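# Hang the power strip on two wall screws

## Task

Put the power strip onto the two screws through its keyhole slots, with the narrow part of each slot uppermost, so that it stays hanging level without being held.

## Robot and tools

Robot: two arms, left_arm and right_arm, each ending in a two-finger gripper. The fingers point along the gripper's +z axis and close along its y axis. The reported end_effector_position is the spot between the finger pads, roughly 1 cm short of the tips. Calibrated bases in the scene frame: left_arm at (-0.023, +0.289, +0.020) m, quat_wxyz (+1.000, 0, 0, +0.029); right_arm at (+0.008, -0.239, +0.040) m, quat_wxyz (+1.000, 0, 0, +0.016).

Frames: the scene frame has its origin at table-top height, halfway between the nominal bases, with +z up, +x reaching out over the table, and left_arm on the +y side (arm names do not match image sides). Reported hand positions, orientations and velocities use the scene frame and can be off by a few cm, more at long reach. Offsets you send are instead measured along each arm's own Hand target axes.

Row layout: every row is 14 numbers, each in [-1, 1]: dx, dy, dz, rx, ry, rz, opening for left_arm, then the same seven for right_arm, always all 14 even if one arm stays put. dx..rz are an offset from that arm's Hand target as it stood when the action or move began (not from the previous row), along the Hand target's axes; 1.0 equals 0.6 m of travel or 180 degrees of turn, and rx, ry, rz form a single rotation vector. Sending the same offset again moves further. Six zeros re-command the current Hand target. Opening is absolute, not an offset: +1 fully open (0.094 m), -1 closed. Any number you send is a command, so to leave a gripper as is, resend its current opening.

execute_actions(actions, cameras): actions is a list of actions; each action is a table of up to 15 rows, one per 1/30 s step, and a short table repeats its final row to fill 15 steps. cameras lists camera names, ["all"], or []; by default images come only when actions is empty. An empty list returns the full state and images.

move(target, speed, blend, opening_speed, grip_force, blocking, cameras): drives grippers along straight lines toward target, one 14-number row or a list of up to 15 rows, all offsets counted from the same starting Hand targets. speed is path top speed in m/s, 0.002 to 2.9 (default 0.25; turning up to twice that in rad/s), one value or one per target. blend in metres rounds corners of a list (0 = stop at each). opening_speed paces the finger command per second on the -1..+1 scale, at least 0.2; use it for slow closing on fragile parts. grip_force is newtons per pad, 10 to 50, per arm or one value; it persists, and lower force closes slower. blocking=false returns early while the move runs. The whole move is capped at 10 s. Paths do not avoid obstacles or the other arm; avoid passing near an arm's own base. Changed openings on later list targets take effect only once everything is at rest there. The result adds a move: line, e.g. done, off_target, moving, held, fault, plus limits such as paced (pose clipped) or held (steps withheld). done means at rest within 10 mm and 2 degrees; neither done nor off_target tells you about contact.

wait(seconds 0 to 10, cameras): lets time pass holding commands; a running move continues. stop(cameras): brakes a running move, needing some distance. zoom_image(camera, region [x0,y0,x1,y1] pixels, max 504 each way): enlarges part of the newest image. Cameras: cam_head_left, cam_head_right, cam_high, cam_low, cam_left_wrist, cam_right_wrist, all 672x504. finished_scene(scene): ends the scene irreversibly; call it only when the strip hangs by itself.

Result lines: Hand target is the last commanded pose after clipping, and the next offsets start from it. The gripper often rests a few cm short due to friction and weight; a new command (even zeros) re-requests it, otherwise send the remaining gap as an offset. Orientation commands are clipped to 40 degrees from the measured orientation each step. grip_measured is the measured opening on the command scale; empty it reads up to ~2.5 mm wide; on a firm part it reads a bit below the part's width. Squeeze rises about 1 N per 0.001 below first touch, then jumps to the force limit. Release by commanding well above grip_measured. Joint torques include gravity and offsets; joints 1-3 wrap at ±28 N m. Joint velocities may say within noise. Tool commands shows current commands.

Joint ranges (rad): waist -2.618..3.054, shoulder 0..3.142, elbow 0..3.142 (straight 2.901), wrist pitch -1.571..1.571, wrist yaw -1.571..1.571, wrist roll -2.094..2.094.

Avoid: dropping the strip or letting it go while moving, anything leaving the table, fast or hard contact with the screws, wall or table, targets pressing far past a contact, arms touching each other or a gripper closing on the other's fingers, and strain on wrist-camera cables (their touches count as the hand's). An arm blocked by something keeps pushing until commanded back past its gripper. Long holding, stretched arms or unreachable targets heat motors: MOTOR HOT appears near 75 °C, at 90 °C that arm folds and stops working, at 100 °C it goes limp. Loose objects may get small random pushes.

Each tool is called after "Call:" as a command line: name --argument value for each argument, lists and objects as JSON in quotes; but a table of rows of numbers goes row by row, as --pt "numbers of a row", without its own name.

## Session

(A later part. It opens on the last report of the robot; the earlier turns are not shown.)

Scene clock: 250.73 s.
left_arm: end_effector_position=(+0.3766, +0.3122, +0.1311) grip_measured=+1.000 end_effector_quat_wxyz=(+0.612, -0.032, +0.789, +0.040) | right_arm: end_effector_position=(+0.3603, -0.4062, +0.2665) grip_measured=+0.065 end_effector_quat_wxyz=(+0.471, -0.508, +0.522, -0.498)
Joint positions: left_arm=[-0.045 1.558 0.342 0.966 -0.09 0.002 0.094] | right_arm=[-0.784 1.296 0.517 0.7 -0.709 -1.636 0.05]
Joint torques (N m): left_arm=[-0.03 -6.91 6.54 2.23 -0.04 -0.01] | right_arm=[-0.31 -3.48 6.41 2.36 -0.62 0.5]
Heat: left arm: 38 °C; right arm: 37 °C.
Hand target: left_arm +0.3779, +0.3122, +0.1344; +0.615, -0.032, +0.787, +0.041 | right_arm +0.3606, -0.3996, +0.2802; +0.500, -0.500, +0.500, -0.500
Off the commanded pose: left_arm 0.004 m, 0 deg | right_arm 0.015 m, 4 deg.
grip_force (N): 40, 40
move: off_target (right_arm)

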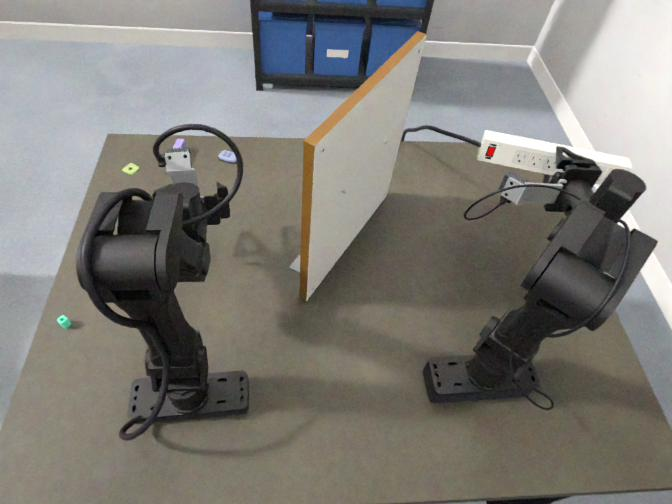

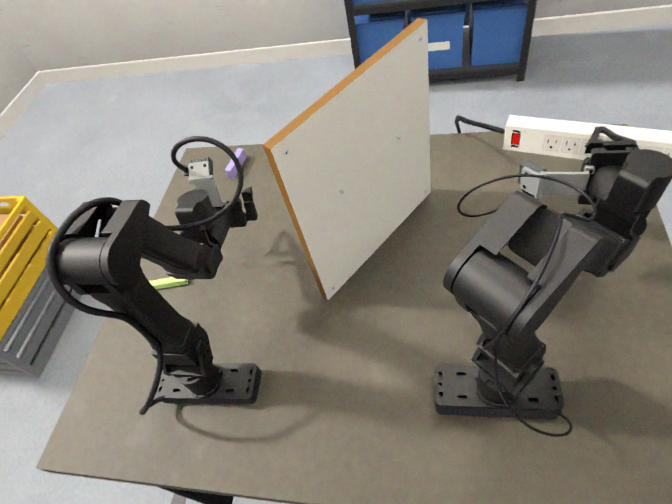

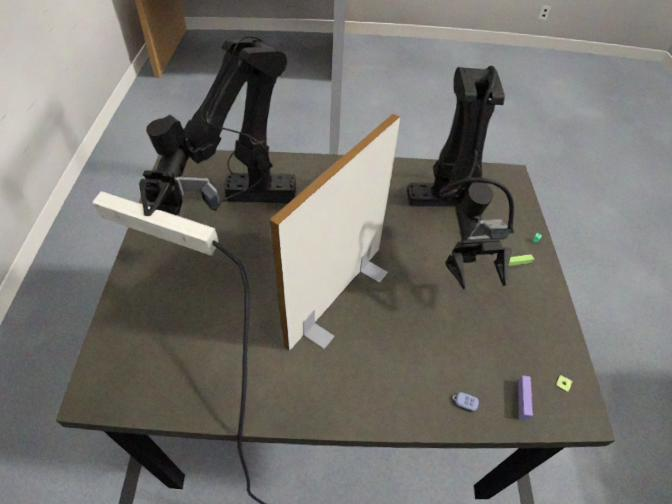

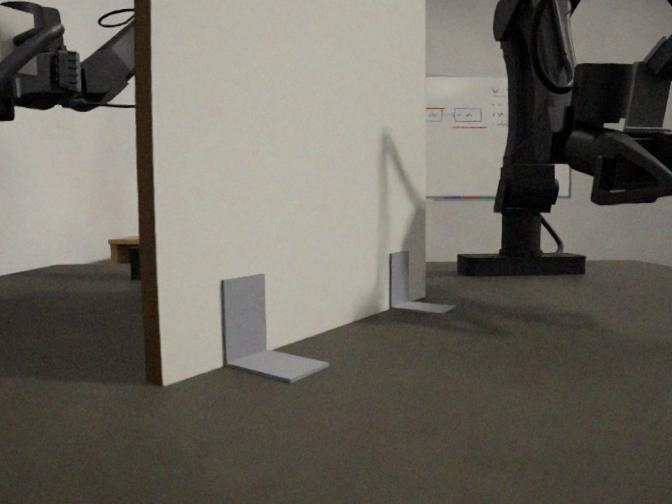

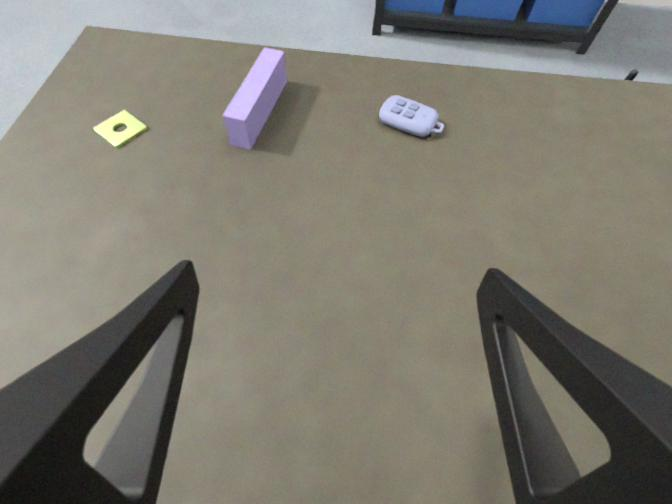

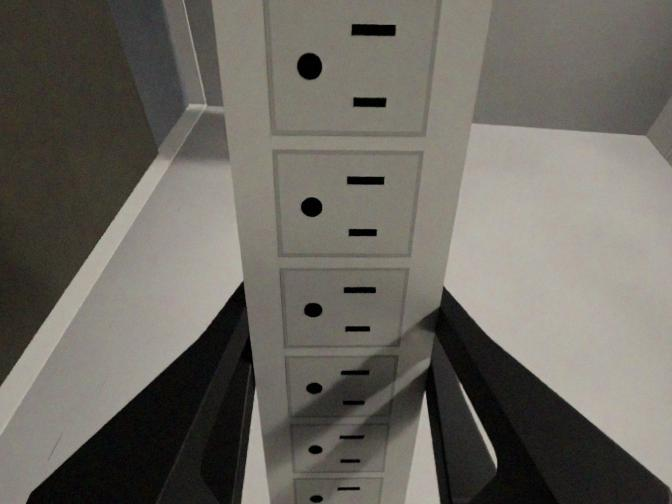

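Call:
zoom_image --camera "cam_high" --region '[90, 185, 150, 230]'

Call:
zoom_image --camera "cam_high" --region '[160, 215, 220, 260]'

Call:
zoom_image --camera "cam_head_right" --region '[310, 110, 430, 220]'

Scaled by 8.400.

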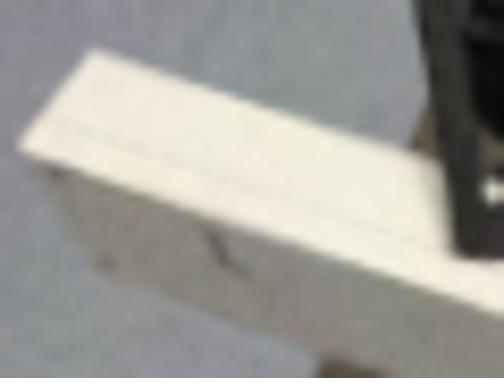

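Scaled by 8.400.

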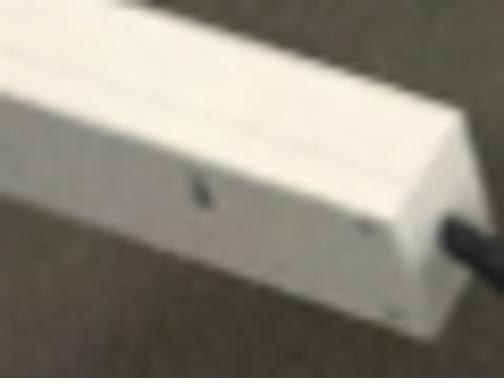

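Scaled by 4.200.

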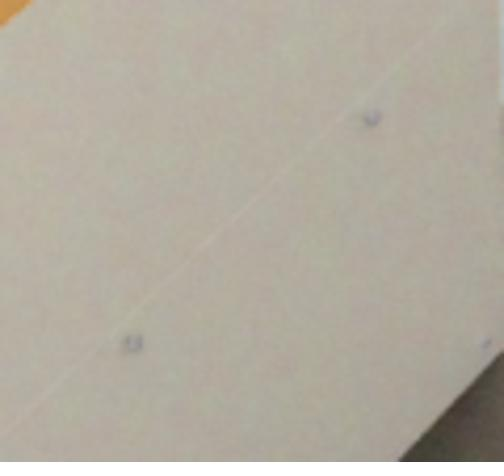

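Call:
move --target '[0,0,0,0,0,0,1,-0.15,0.092,0.1,0.02,-0.10,0,-0.15]' --speed 0.15 --grip_force 50 --cameras '["cam_low","cam_high","cam_right_wrist","cam_head_right"]'

Call:
zoom_image --camera "cam_low" --region '[0, 0, 200, 200]'

Call:
zoom_image --camera "cam_high" --region '[130, 180, 290, 300]'

Scene clock: 301.93 s.
left_arm: end_effector_position=(+0.3766, +0.3122, +0.1311) grip_measured=+1.000 end_effector_quat_wxyz=(+0.612, -0.032, +0.789, +0.040) | right_arm: end_effector_position=(+0.4167, -0.3273, +0.2044) grip_measured=+0.059 end_effector_quat_wxyz=(+0.555, -0.554, +0.446, -0.432)
Joint positions: left_arm=[-0.045 1.558 0.342 0.966 -0.09 0.002 0.094] | right_arm=[-0.543 1.722 0.483 1.225 -0.743 -1.565 0.05]
Joint torques (N m): left_arm=[-0.02 -6.91 6.53 2.22 -0.04 -0.01] | right_arm=[1.8 -5.03 6.48 2.37 -0.74 0.34]
Heat: left arm: 39 °C; right arm: 40 °C.
Hand target: left_arm +0.3779, +0.3122, +0.1344; +0.615, -0.032, +0.787, +0.041 | right_arm +0.4206, -0.3097, +0.2250; +0.587, -0.556, +0.400, -0.431
Off the commanded pose: left_arm 0.004 m, 0 deg | right_arm 0.027 m, 6 deg.
move: off_target (right_arm)
Images, in order (width x height): cam_head_right 672x504, cam_high 672x504, cam_low 672x504, cam_right_wrist 672x504.

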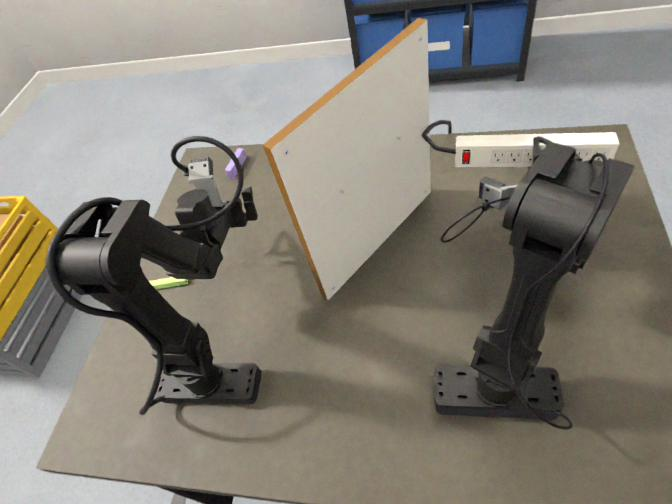

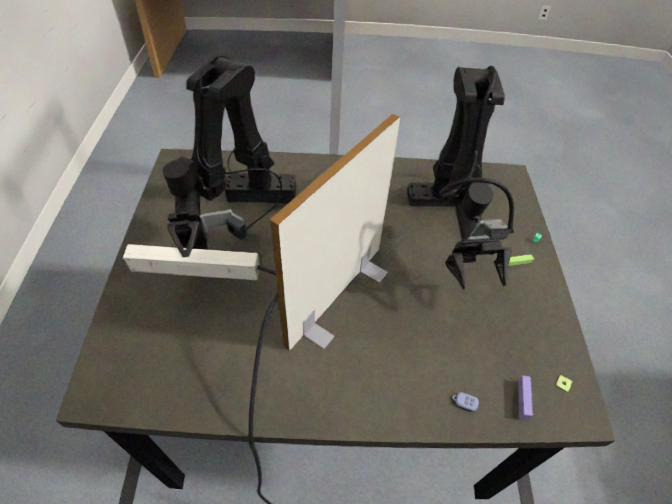

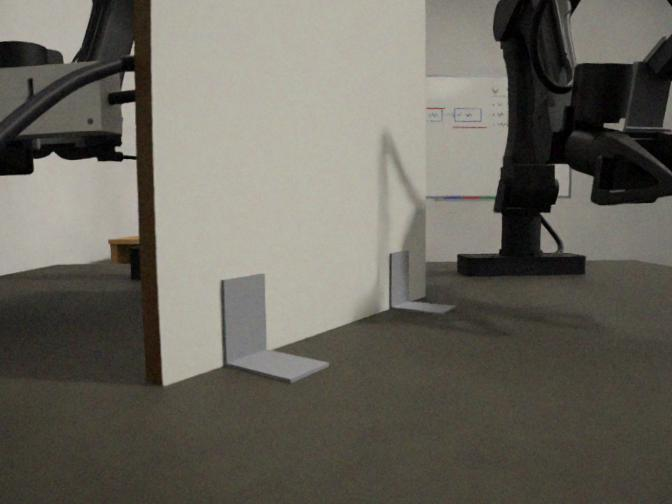

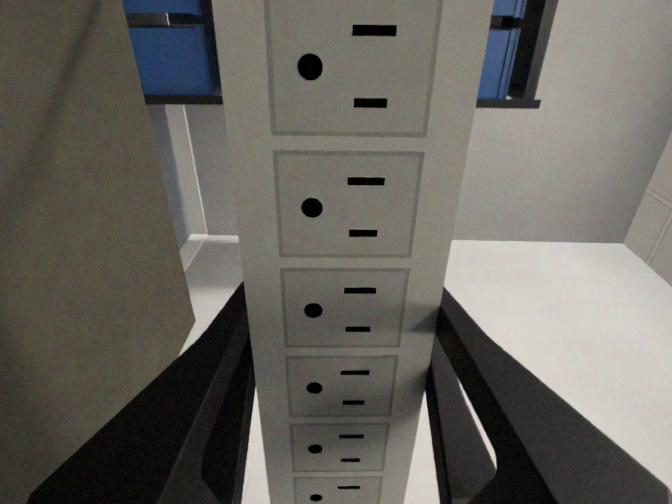

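Scaled by 2.520.

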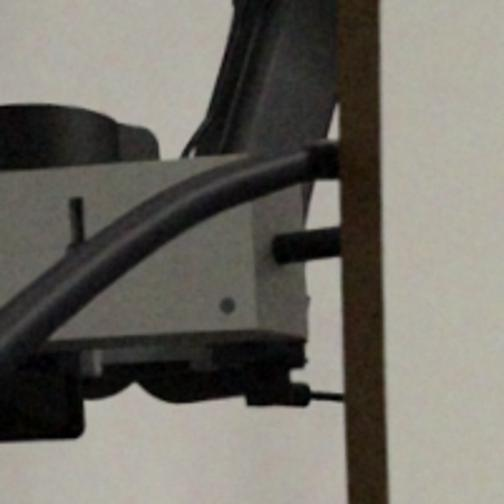

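Scaled by 3.150.

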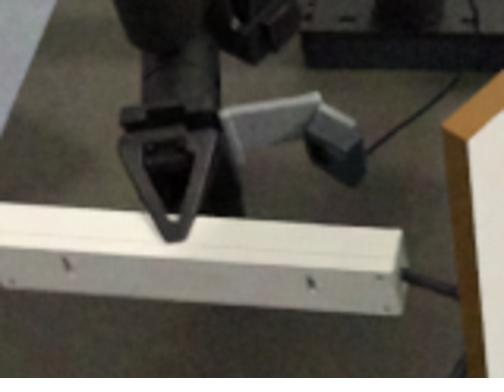

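Call:
zoom_image --camera "cam_high" --region '[120, 240, 180, 285]'

Call:
zoom_image --camera "cam_high" --region '[205, 240, 265, 285]'

Call:
zoom_image --camera "cam_low" --region '[0, 50, 140, 150]'

Scaled by 8.400.

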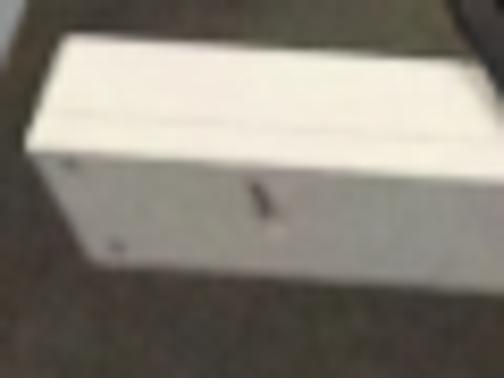

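Scaled by 8.400.

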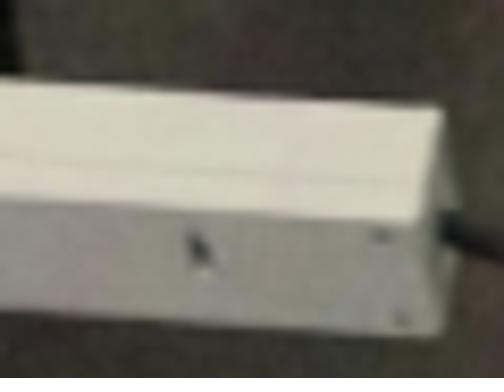

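Scaled by 3.600.

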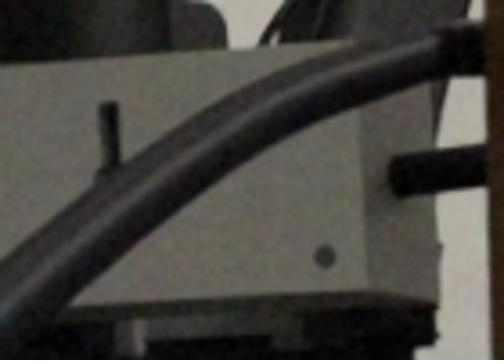

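Call:
zoom_image --camera "cam_right_wrist" --region '[180, 0, 520, 255]'

Call:
zoom_image --camera "cam_right_wrist" --region '[180, 250, 520, 504]'

Scaled by 1.482.

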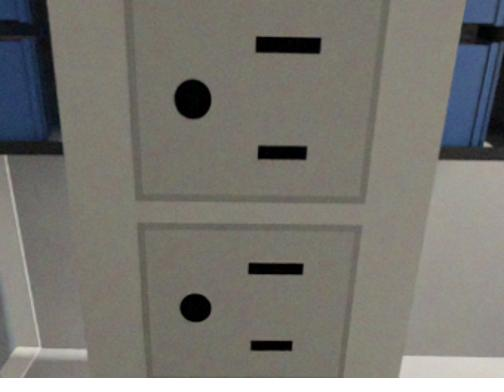

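Scaled by 1.482.

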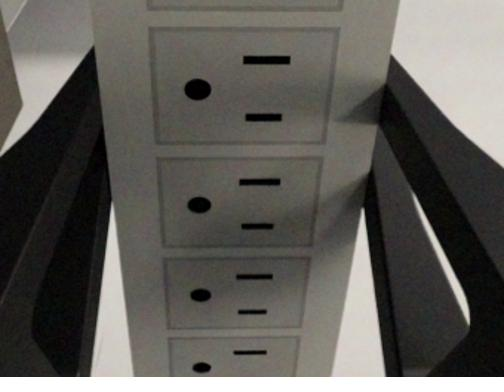

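Call:
move --target '[0,0,0,0,0,0,1,-0.2938,-0.148,-0.0498,-0.018,-0.2067,0.0093,-0.15]' --speed 0.15 --cameras '["cam_head_left","cam_high","cam_right_wrist","cam_head_right"]'

Scene clock: 382.13 s.
left_arm: end_effector_position=(+0.3766, +0.3122, +0.1311) grip_measured=+1.000 end_effector_quat_wxyz=(+0.612, -0.032, +0.789, +0.040) | right_arm: end_effector_position=(+0.3410, -0.1650, +0.2748) grip_measured=+0.059 end_effector_quat_wxyz=(+0.659, -0.671, +0.274, -0.203)
Joint positions: left_arm=[-0.045 1.558 0.342 0.966 -0.09 0.002 0.094] | right_arm=[-0.326 1.238 0.525 0.583 -1.175 -1.602 0.05]
Joint torques (N m): left_arm=[-0.05 -6.9 6.54 2.22 -0.04 -0.01] | right_arm=[1.4 -6.42 10.58 1.67 -0.89 0.13]
Heat: left arm: 39 °C; right arm: 40 °C.
Hand target: left_arm +0.3779, +0.3122, +0.1344; +0.615, -0.032, +0.787, +0.041 | right_arm +0.3324, -0.1521, +0.3100; +0.674, -0.675, +0.211, -0.212
Off the commanded pose: left_arm 0.004 m, 0 deg | right_arm 0.038 m, 8 deg.
move: off_target (right_arm)
Images, in order (width x height): cam_head_left 672x504, cam_head_right 672x504, cam_high 672x504, cam_right_wrist 672x504.

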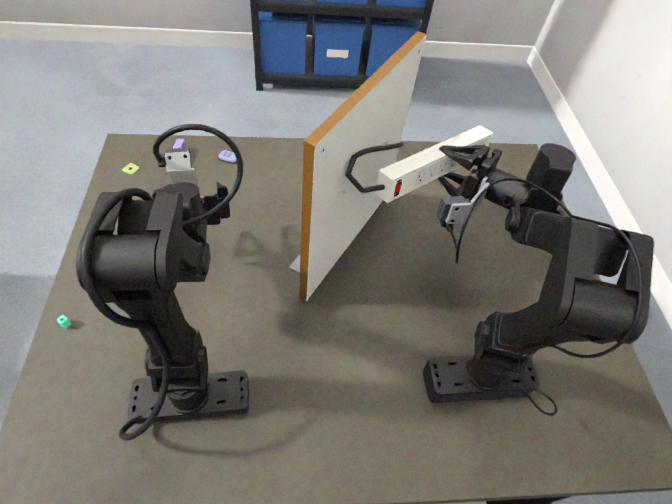

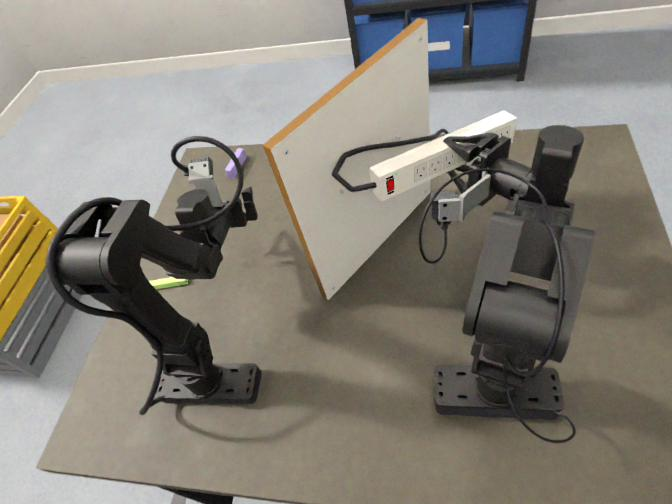

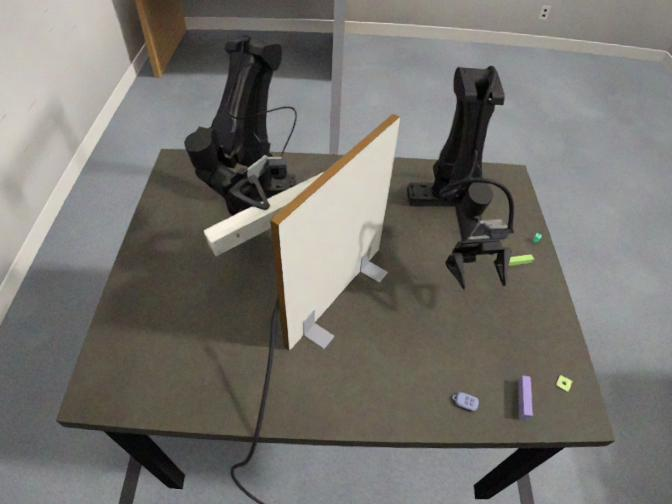

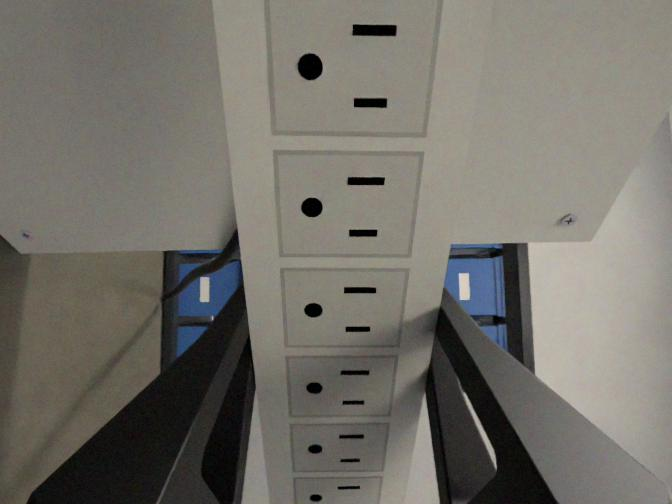

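Call:
move --pt "0 0 0 0 0 0 1 0.097 -0.25 -0.233 0 0.1944 0 -0.15" --pt "0 0 0 0 0 0 1 0.078 0.233 -0.205 0 0.1944 0 -0.15" --speed 0.2 --cameras '["cam_head_left","cam_high","cam_right_wrist","cam_head_right"]'

Scene clock: 419.40 s.
left_arm: end_effector_position=(+0.3766, +0.3122, +0.1311) grip_measured=+1.000 end_effector_quat_wxyz=(+0.612, -0.032, +0.789, +0.040) | right_arm: end_effector_position=(+0.3034, -0.2896, +0.1628) grip_measured=+0.059 end_effector_quat_wxyz=(+0.562, -0.580, +0.428, -0.406)
Joint positions: left_arm=[-0.045 1.558 0.342 0.966 -0.09 0.002 0.094] | right_arm=[-0.745 1.64 0.045 1.519 -1.021 -1.625 0.05]
Joint torques (N m): left_arm=[-0.03 -6.9 6.53 2.23 -0.04 -0.02] | right_arm=[0.65 -2.41 2.29 2.14 -0.51 0.26]
Heat: left arm: 40 °C; right arm: 42 °C.
Hand target: left_arm +0.3779, +0.3122, +0.1344; +0.615, -0.032, +0.787, +0.041 | right_arm +0.3006, -0.2799, +0.1703; +0.580, -0.580, +0.404, -0.405
Off the commanded pose: left_arm 0.004 m, 0 deg | right_arm 0.012 m, 3 deg.
joint sent to its limit (right arm) — joint 4 (wrist pitch), upper limit. The joint targets still meet the commanded pose.
move: off_target (right_arm)
Images, in order (width x height): cam_head_left 672x504, cam_head_right 672x504, cam_high 672x504, cam_right_wrist 672x504.

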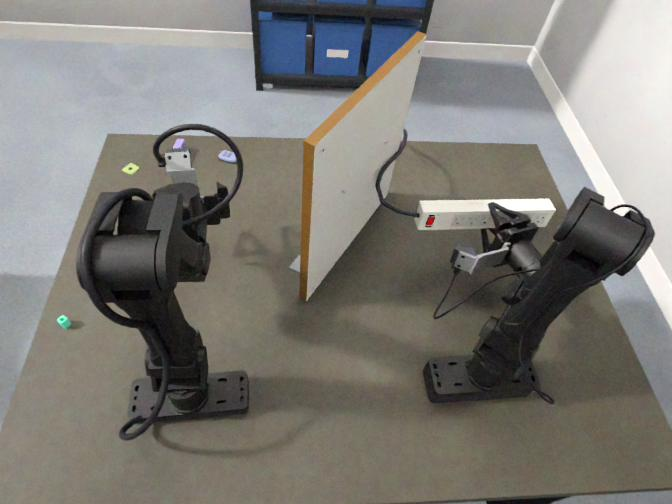

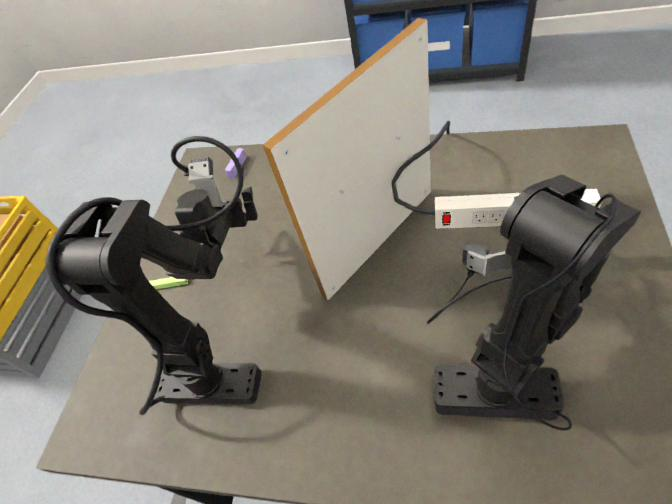

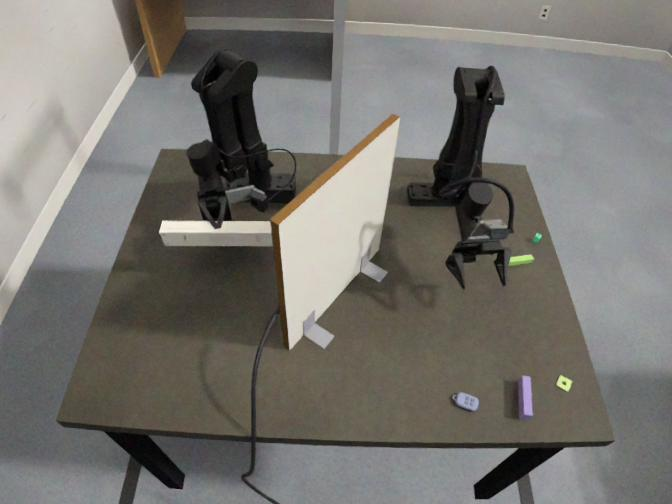

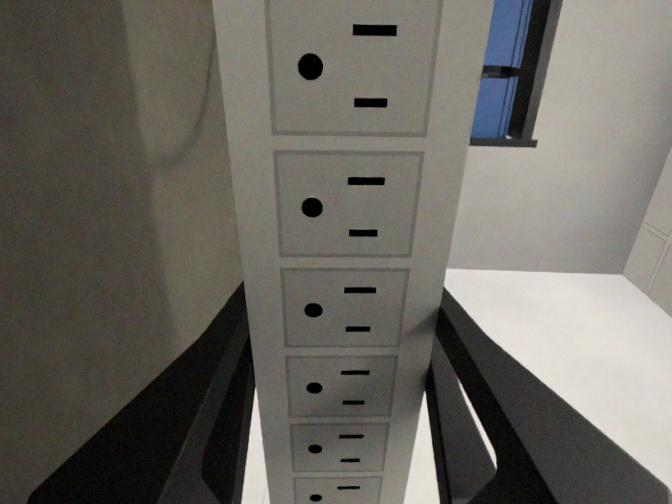

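Call:
zoom_image --camera "cam_head_right" --region '[370, 110, 520, 260]'

Call:
zoom_image --camera "cam_head_left" --region '[360, 120, 510, 270]'

Scaled by 3.360.

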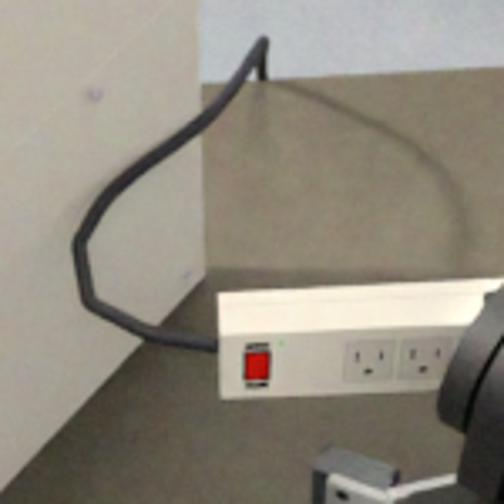

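Scaled by 3.360.

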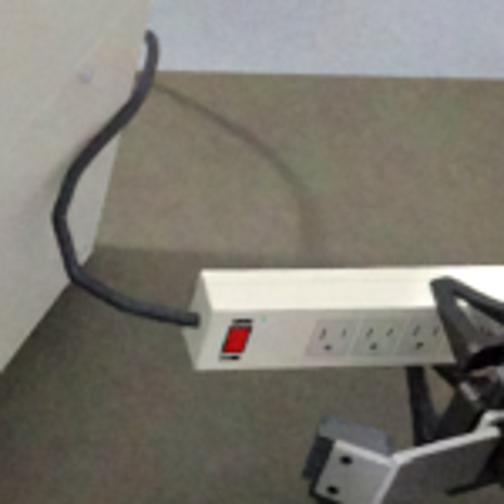

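Call:
move --pt "0 0 0 0 0 0 1 0.031 -0.417 -0.0117 0.0213 -0.1097 -0.121 -0.15" --pt "0 0 0 0 0 0 1 -0.2 -0.267 0.1527 0.0373 -0.1922 -0.1185 -0.15" --speed 0.18 --blend '[0.04,0]' --cameras '["cam_head_left","cam_high","cam_right_wrist","cam_head_right"]'

Call:
zoom_image --camera "cam_head_right" --region '[310, 90, 530, 260]'

Call:
zoom_image --camera "cam_head_left" --region '[310, 90, 530, 260]'

Scene clock: 459.90 s.
left_arm: end_effector_position=(+0.3766, +0.3122, +0.1311) grip_measured=+1.000 end_effector_quat_wxyz=(+0.612, -0.032, +0.789, +0.040) | right_arm: end_effector_position=(+0.3491, -0.1439, +0.3305) grip_measured=+0.059 end_effector_quat_wxyz=(-0.609, +0.705, -0.082, +0.354)
Joint positions: left_arm=[-0.045 1.558 0.342 0.966 -0.09 0.002 0.094] | right_arm=[-0.245 1.206 0.678 0.51 -1.142 -1.999 0.05]
Joint torques (N m): left_arm=[-0.03 -6.91 6.53 2.22 -0.04 -0.01] | right_arm=[1.55 -2.92 6.53 1.59 -0.26 0.31]
Heat: left arm: 40 °C; right arm: 38 °C.
Hand target: left_arm +0.3779, +0.3122, +0.1344; +0.615, -0.032, +0.787, +0.041 | right_arm +0.3451, -0.1355, +0.3303; -0.622, +0.703, -0.078, +0.336
Off the commanded pose: left_arm 0.004 m, 0 deg | right_arm 0.009 m, 3 deg.
move: off_target (right_arm)
Images, in order (width x height): cam_head_left 672x504, cam_head_right 672x504, cam_high 672x504, cam_right_wrist 672x504.

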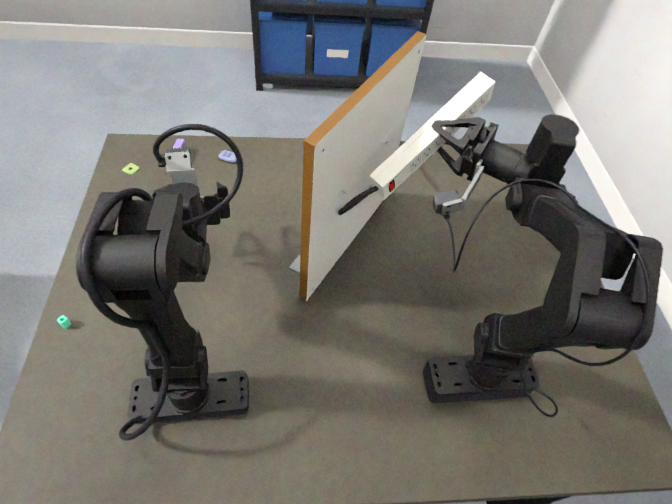

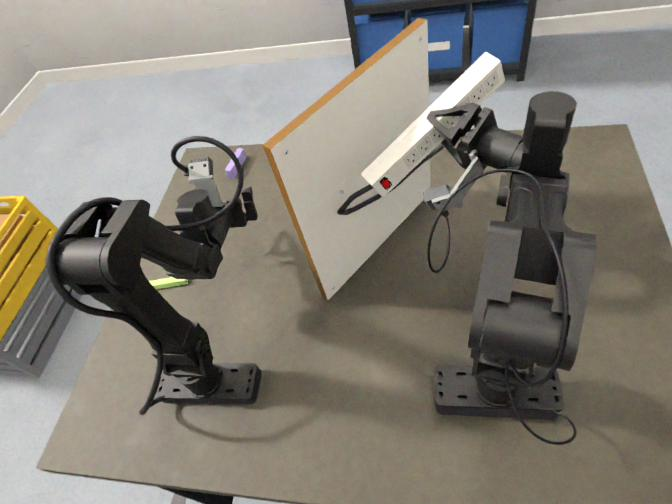

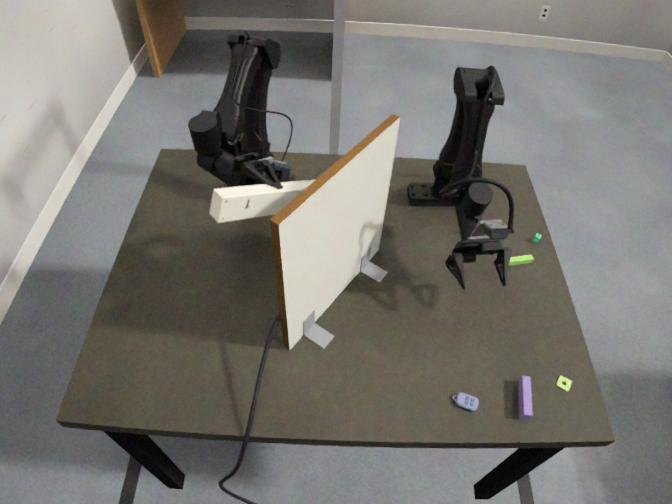

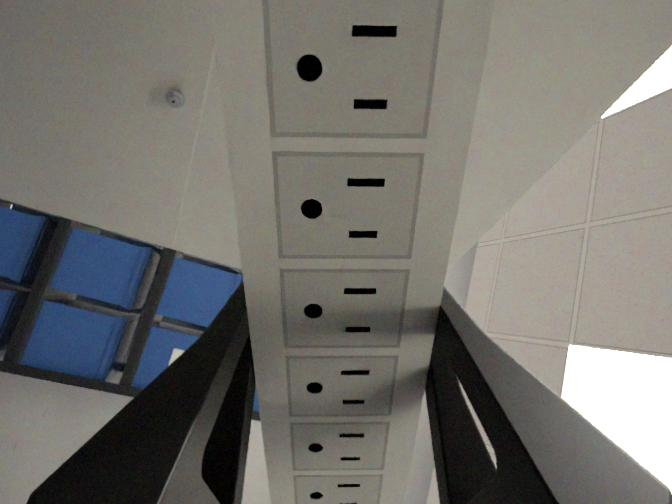

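Scaled by 2.291.

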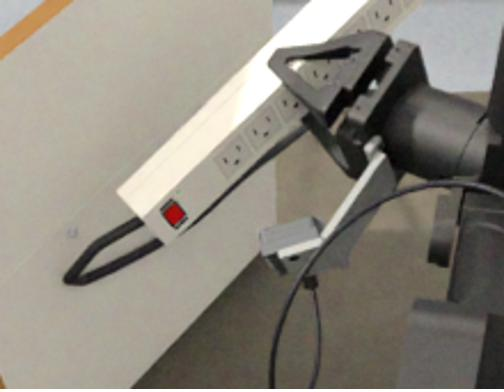

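Scaled by 2.291.

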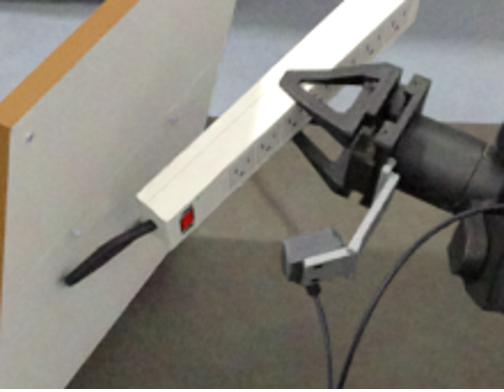

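Call:
move --target '[0,0,0,0,0,0,1,0,0,0.0583,0,0,0,-0.15]' --speed 0.05 --cameras '["cam_right_wrist","cam_head_right","cam_head_left"]'

Call:
zoom_image --camera "cam_head_right" --region '[310, 50, 530, 220]'

Call:
zoom_image --camera "cam_head_left" --region '[310, 50, 530, 220]'

Scene clock: 469.97 s.
left_arm: end_effector_position=(+0.3766, +0.3122, +0.1311) grip_measured=+1.000 end_effector_quat_wxyz=(+0.612, -0.032, +0.789, +0.040) | right_arm: end_effector_position=(+0.3631, -0.1136, +0.3132) grip_measured=+0.059 end_effector_quat_wxyz=(-0.607, +0.713, -0.086, +0.340)
Joint positions: left_arm=[-0.045 1.558 0.342 0.966 -0.09 0.002 0.094] | right_arm=[-0.117 1.273 0.678 0.536 -1.024 -2.012 0.05]
Joint torques (N m): left_arm=[-0.05 -6.91 6.53 2.22 -0.04 -0.01] | right_arm=[1.32 -3.23 9.98 1.67 -0.17 0.44]
Heat: left arm: 40 °C; right arm: 38 °C.
Hand target: left_arm +0.3779, +0.3122, +0.1344; +0.615, -0.032, +0.787, +0.041 | right_arm +0.3650, -0.1067, +0.3303; -0.622, +0.703, -0.078, +0.336
Off the commanded pose: left_arm 0.004 m, 0 deg | right_arm 0.018 m, 2 deg.
move: off_target (right_arm)
Images, in order (width x height): cam_head_left 672x504, cam_head_right 672x504, cam_right_wrist 672x504.

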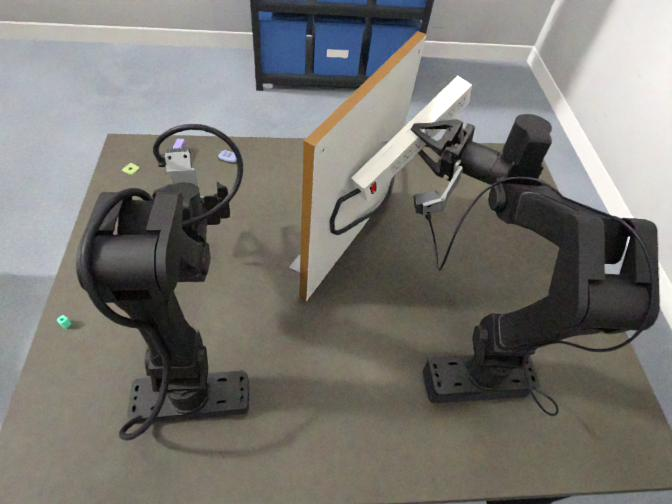

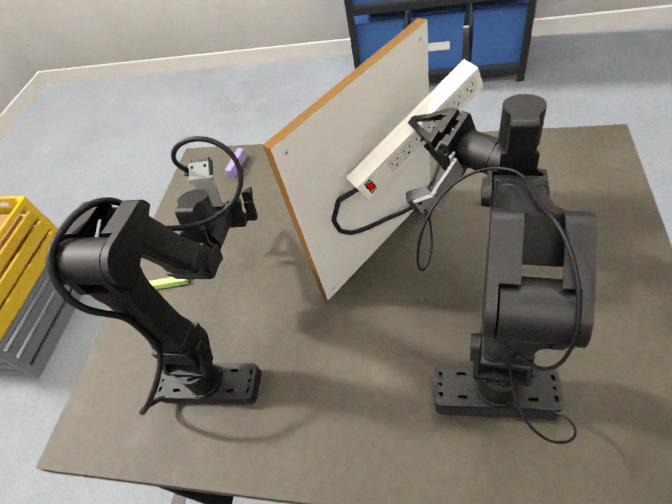

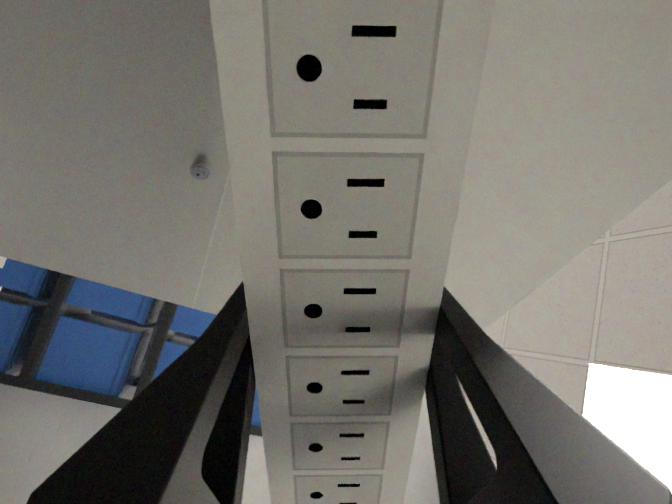

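Scaled by 2.291.

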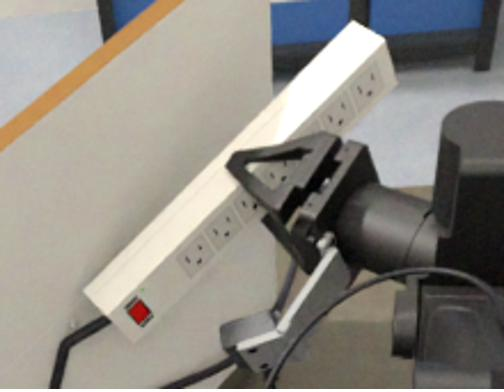

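Scaled by 2.291.

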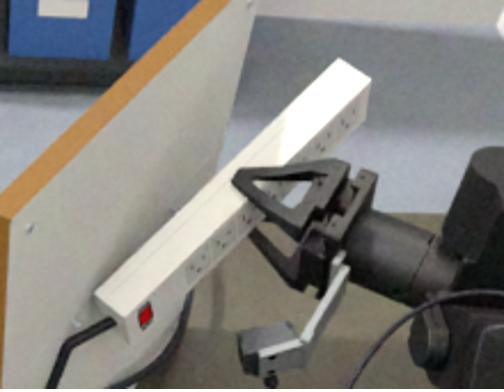

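Call:
move --target '[0,0,0,0,0,0,1,0,0,0.0333,0,0,0,-0.15]' --speed 0.05 --cameras '["cam_right_wrist","cam_head_right","cam_head_left"]'

Scene clock: 481.13 s.
left_arm: end_effector_position=(+0.3766, +0.3122, +0.1311) grip_measured=+1.000 end_effector_quat_wxyz=(+0.612, -0.032, +0.789, +0.040) | right_arm: end_effector_position=(+0.3720, -0.0982, +0.3104) grip_measured=+0.059 end_effector_quat_wxyz=(-0.607, +0.715, -0.085, +0.337)
Joint positions: left_arm=[-0.045 1.558 0.342 0.966 -0.09 0.002 0.094] | right_arm=[-0.057 1.316 0.701 0.552 -0.97 -2.013 0.05]
Joint torques (N m): left_arm=[-0.02 -6.91 6.53 2.22 -0.04 -0.01] | right_arm=[1.62 -3.33 10.58 1.7 -0.05 0.47]
Heat: left arm: 40 °C; right arm: 41 °C.
Hand target: left_arm +0.3779, +0.3122, +0.1344; +0.615, -0.032, +0.787, +0.041 | right_arm +0.3765, -0.0904, +0.3302; -0.622, +0.703, -0.078, +0.336
Off the commanded pose: left_arm 0.004 m, 0 deg | right_arm 0.022 m, 2 deg.
move: off_target (right_arm)
Images, in order (width x height): cam_head_left 672x504, cam_head_right 672x504, cam_right_wrist 672x504.

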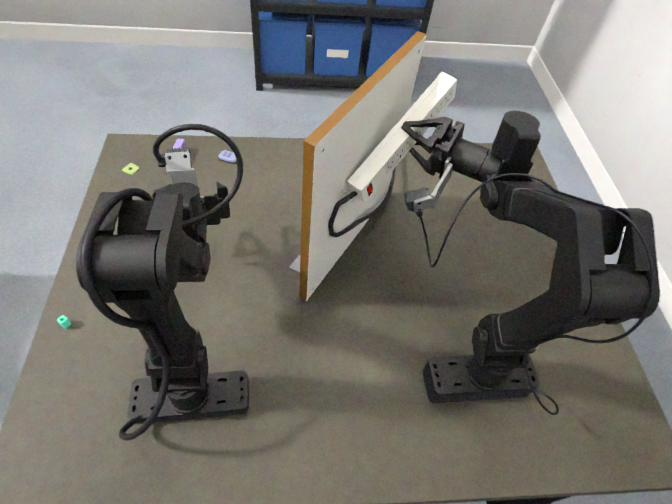

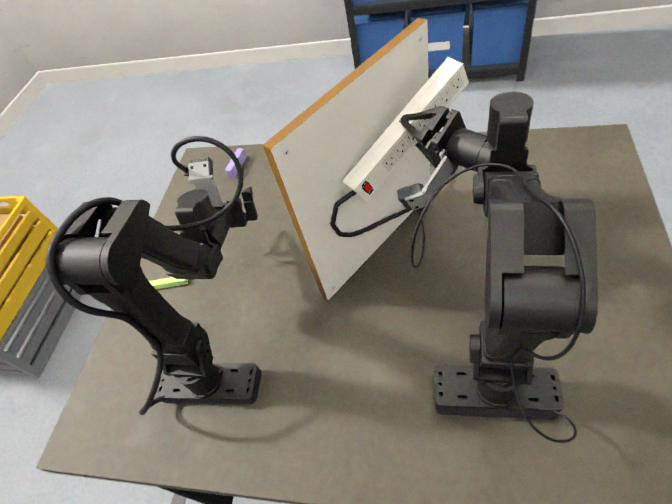

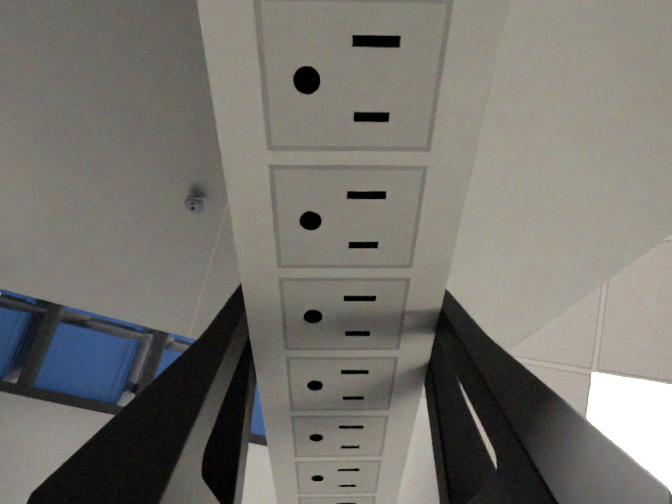

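Call:
move --target '[0,0,0,0,0,0,1,0,0,0.0333,0,0,0,-0.15]' --speed 0.05 --cameras '["cam_right_wrist","cam_head_right","cam_head_left"]'

Scene clock: 485.30 s.
left_arm: end_effector_position=(+0.3766, +0.3122, +0.1311) grip_measured=+1.000 end_effector_quat_wxyz=(+0.612, -0.032, +0.789, +0.040) | right_arm: end_effector_position=(+0.3830, -0.0825, +0.3094) grip_measured=+0.059 end_effector_quat_wxyz=(-0.605, +0.716, -0.083, +0.337)
Joint positions: left_arm=[-0.045 1.558 0.342 0.966 -0.09 0.002 0.094] | right_arm=[0.002 1.365 0.737 0.562 -0.913 -2.015 0.05]
Joint torques (N m): left_arm=[-0.03 -6.91 6.53 2.22 -0.04 -0.01] | right_arm=[1.68 -3.66 10.61 1.77 -0.02 0.5]
Heat: left arm: 40 °C; right arm: 42 °C.
Hand target: left_arm +0.3779, +0.3122, +0.1344; +0.615, -0.032, +0.787, +0.041 | right_arm +0.3878, -0.0740, +0.3303; -0.622, +0.703, -0.078, +0.336
Off the commanded pose: left_arm 0.004 m, 0 deg | right_arm 0.023 m, 2 deg.
move: off_target (right_arm)
Images, in order (width x height): cam_head_left 672x504, cam_head_right 672x504, cam_right_wrist 672x504.

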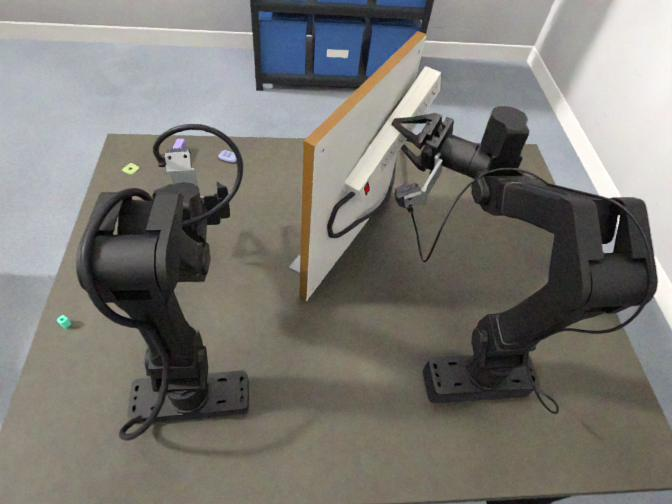

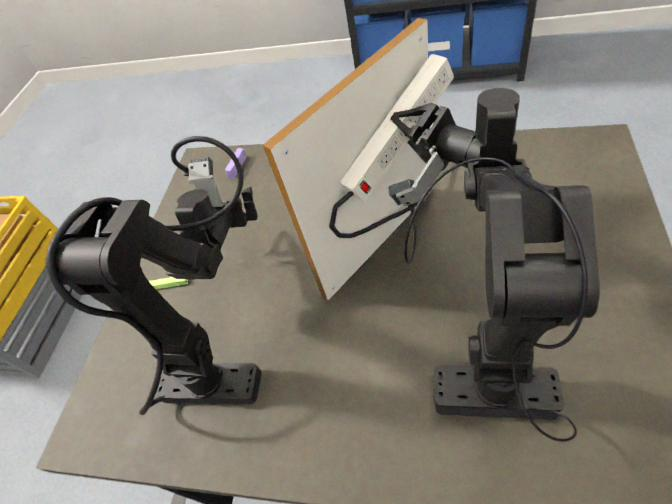

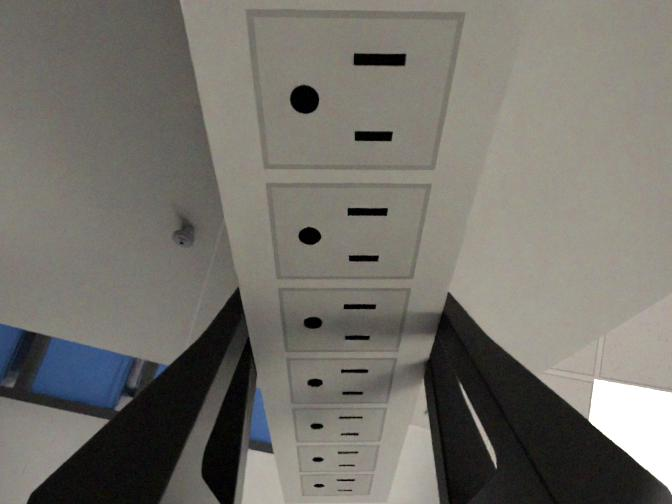

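Call:
move --target '[0,0,0,0,0,0,1,0,0,0.0133,0,0,0,-0.15]' --speed 0.04 --cameras '["cam_right_wrist"]'

Call:
zoom_image --camera "cam_right_wrist" --region '[150, 250, 500, 504]'

Scene clock: 490.90 s.
left_arm: end_effector_position=(+0.3766, +0.3122, +0.1311) grip_measured=+1.000 end_effector_quat_wxyz=(+0.612, -0.032, +0.789, +0.040) | right_arm: end_effector_position=(+0.3876, -0.0770, +0.3101) grip_measured=+0.059 end_effector_quat_wxyz=(-0.605, +0.716, -0.082, +0.339)
Joint positions: left_arm=[-0.045 1.558 0.342 0.966 -0.09 0.002 0.094] | right_arm=[0.022 1.385 0.753 0.57 -0.892 -2.016 0.05]
Joint torques (N m): left_arm=[-0.05 -6.9 6.54 2.22 -0.04 -0.01] | right_arm=[1.92 -3.7 10.74 1.76 -0.02 0.51]
Heat: left arm: 40 °C; right arm: 43 °C.
Hand target: left_arm +0.3779, +0.3122, +0.1344; +0.615, -0.032, +0.787, +0.041 | right_arm +0.3923, -0.0673, +0.3302; -0.622, +0.703, -0.078, +0.336
Off the commanded pose: left_arm 0.004 m, 0 deg | right_arm 0.023 m, 2 deg.
move: off_target (right_arm)
Images, in order (width x height): cam_right_wrist 672x504.

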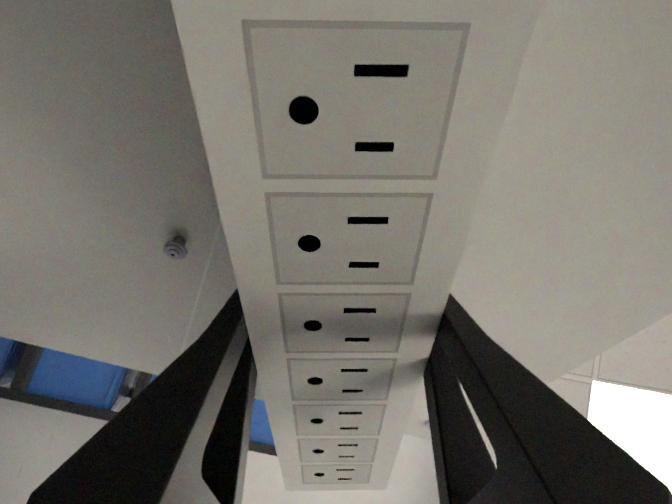

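Scaled by 1.440.

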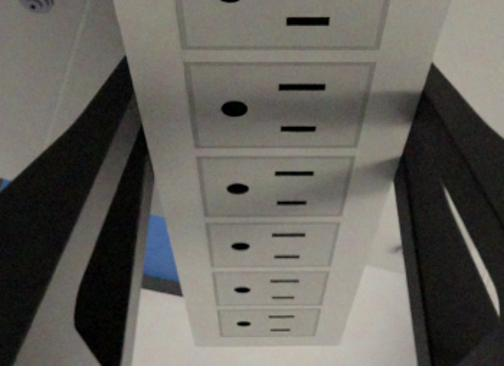

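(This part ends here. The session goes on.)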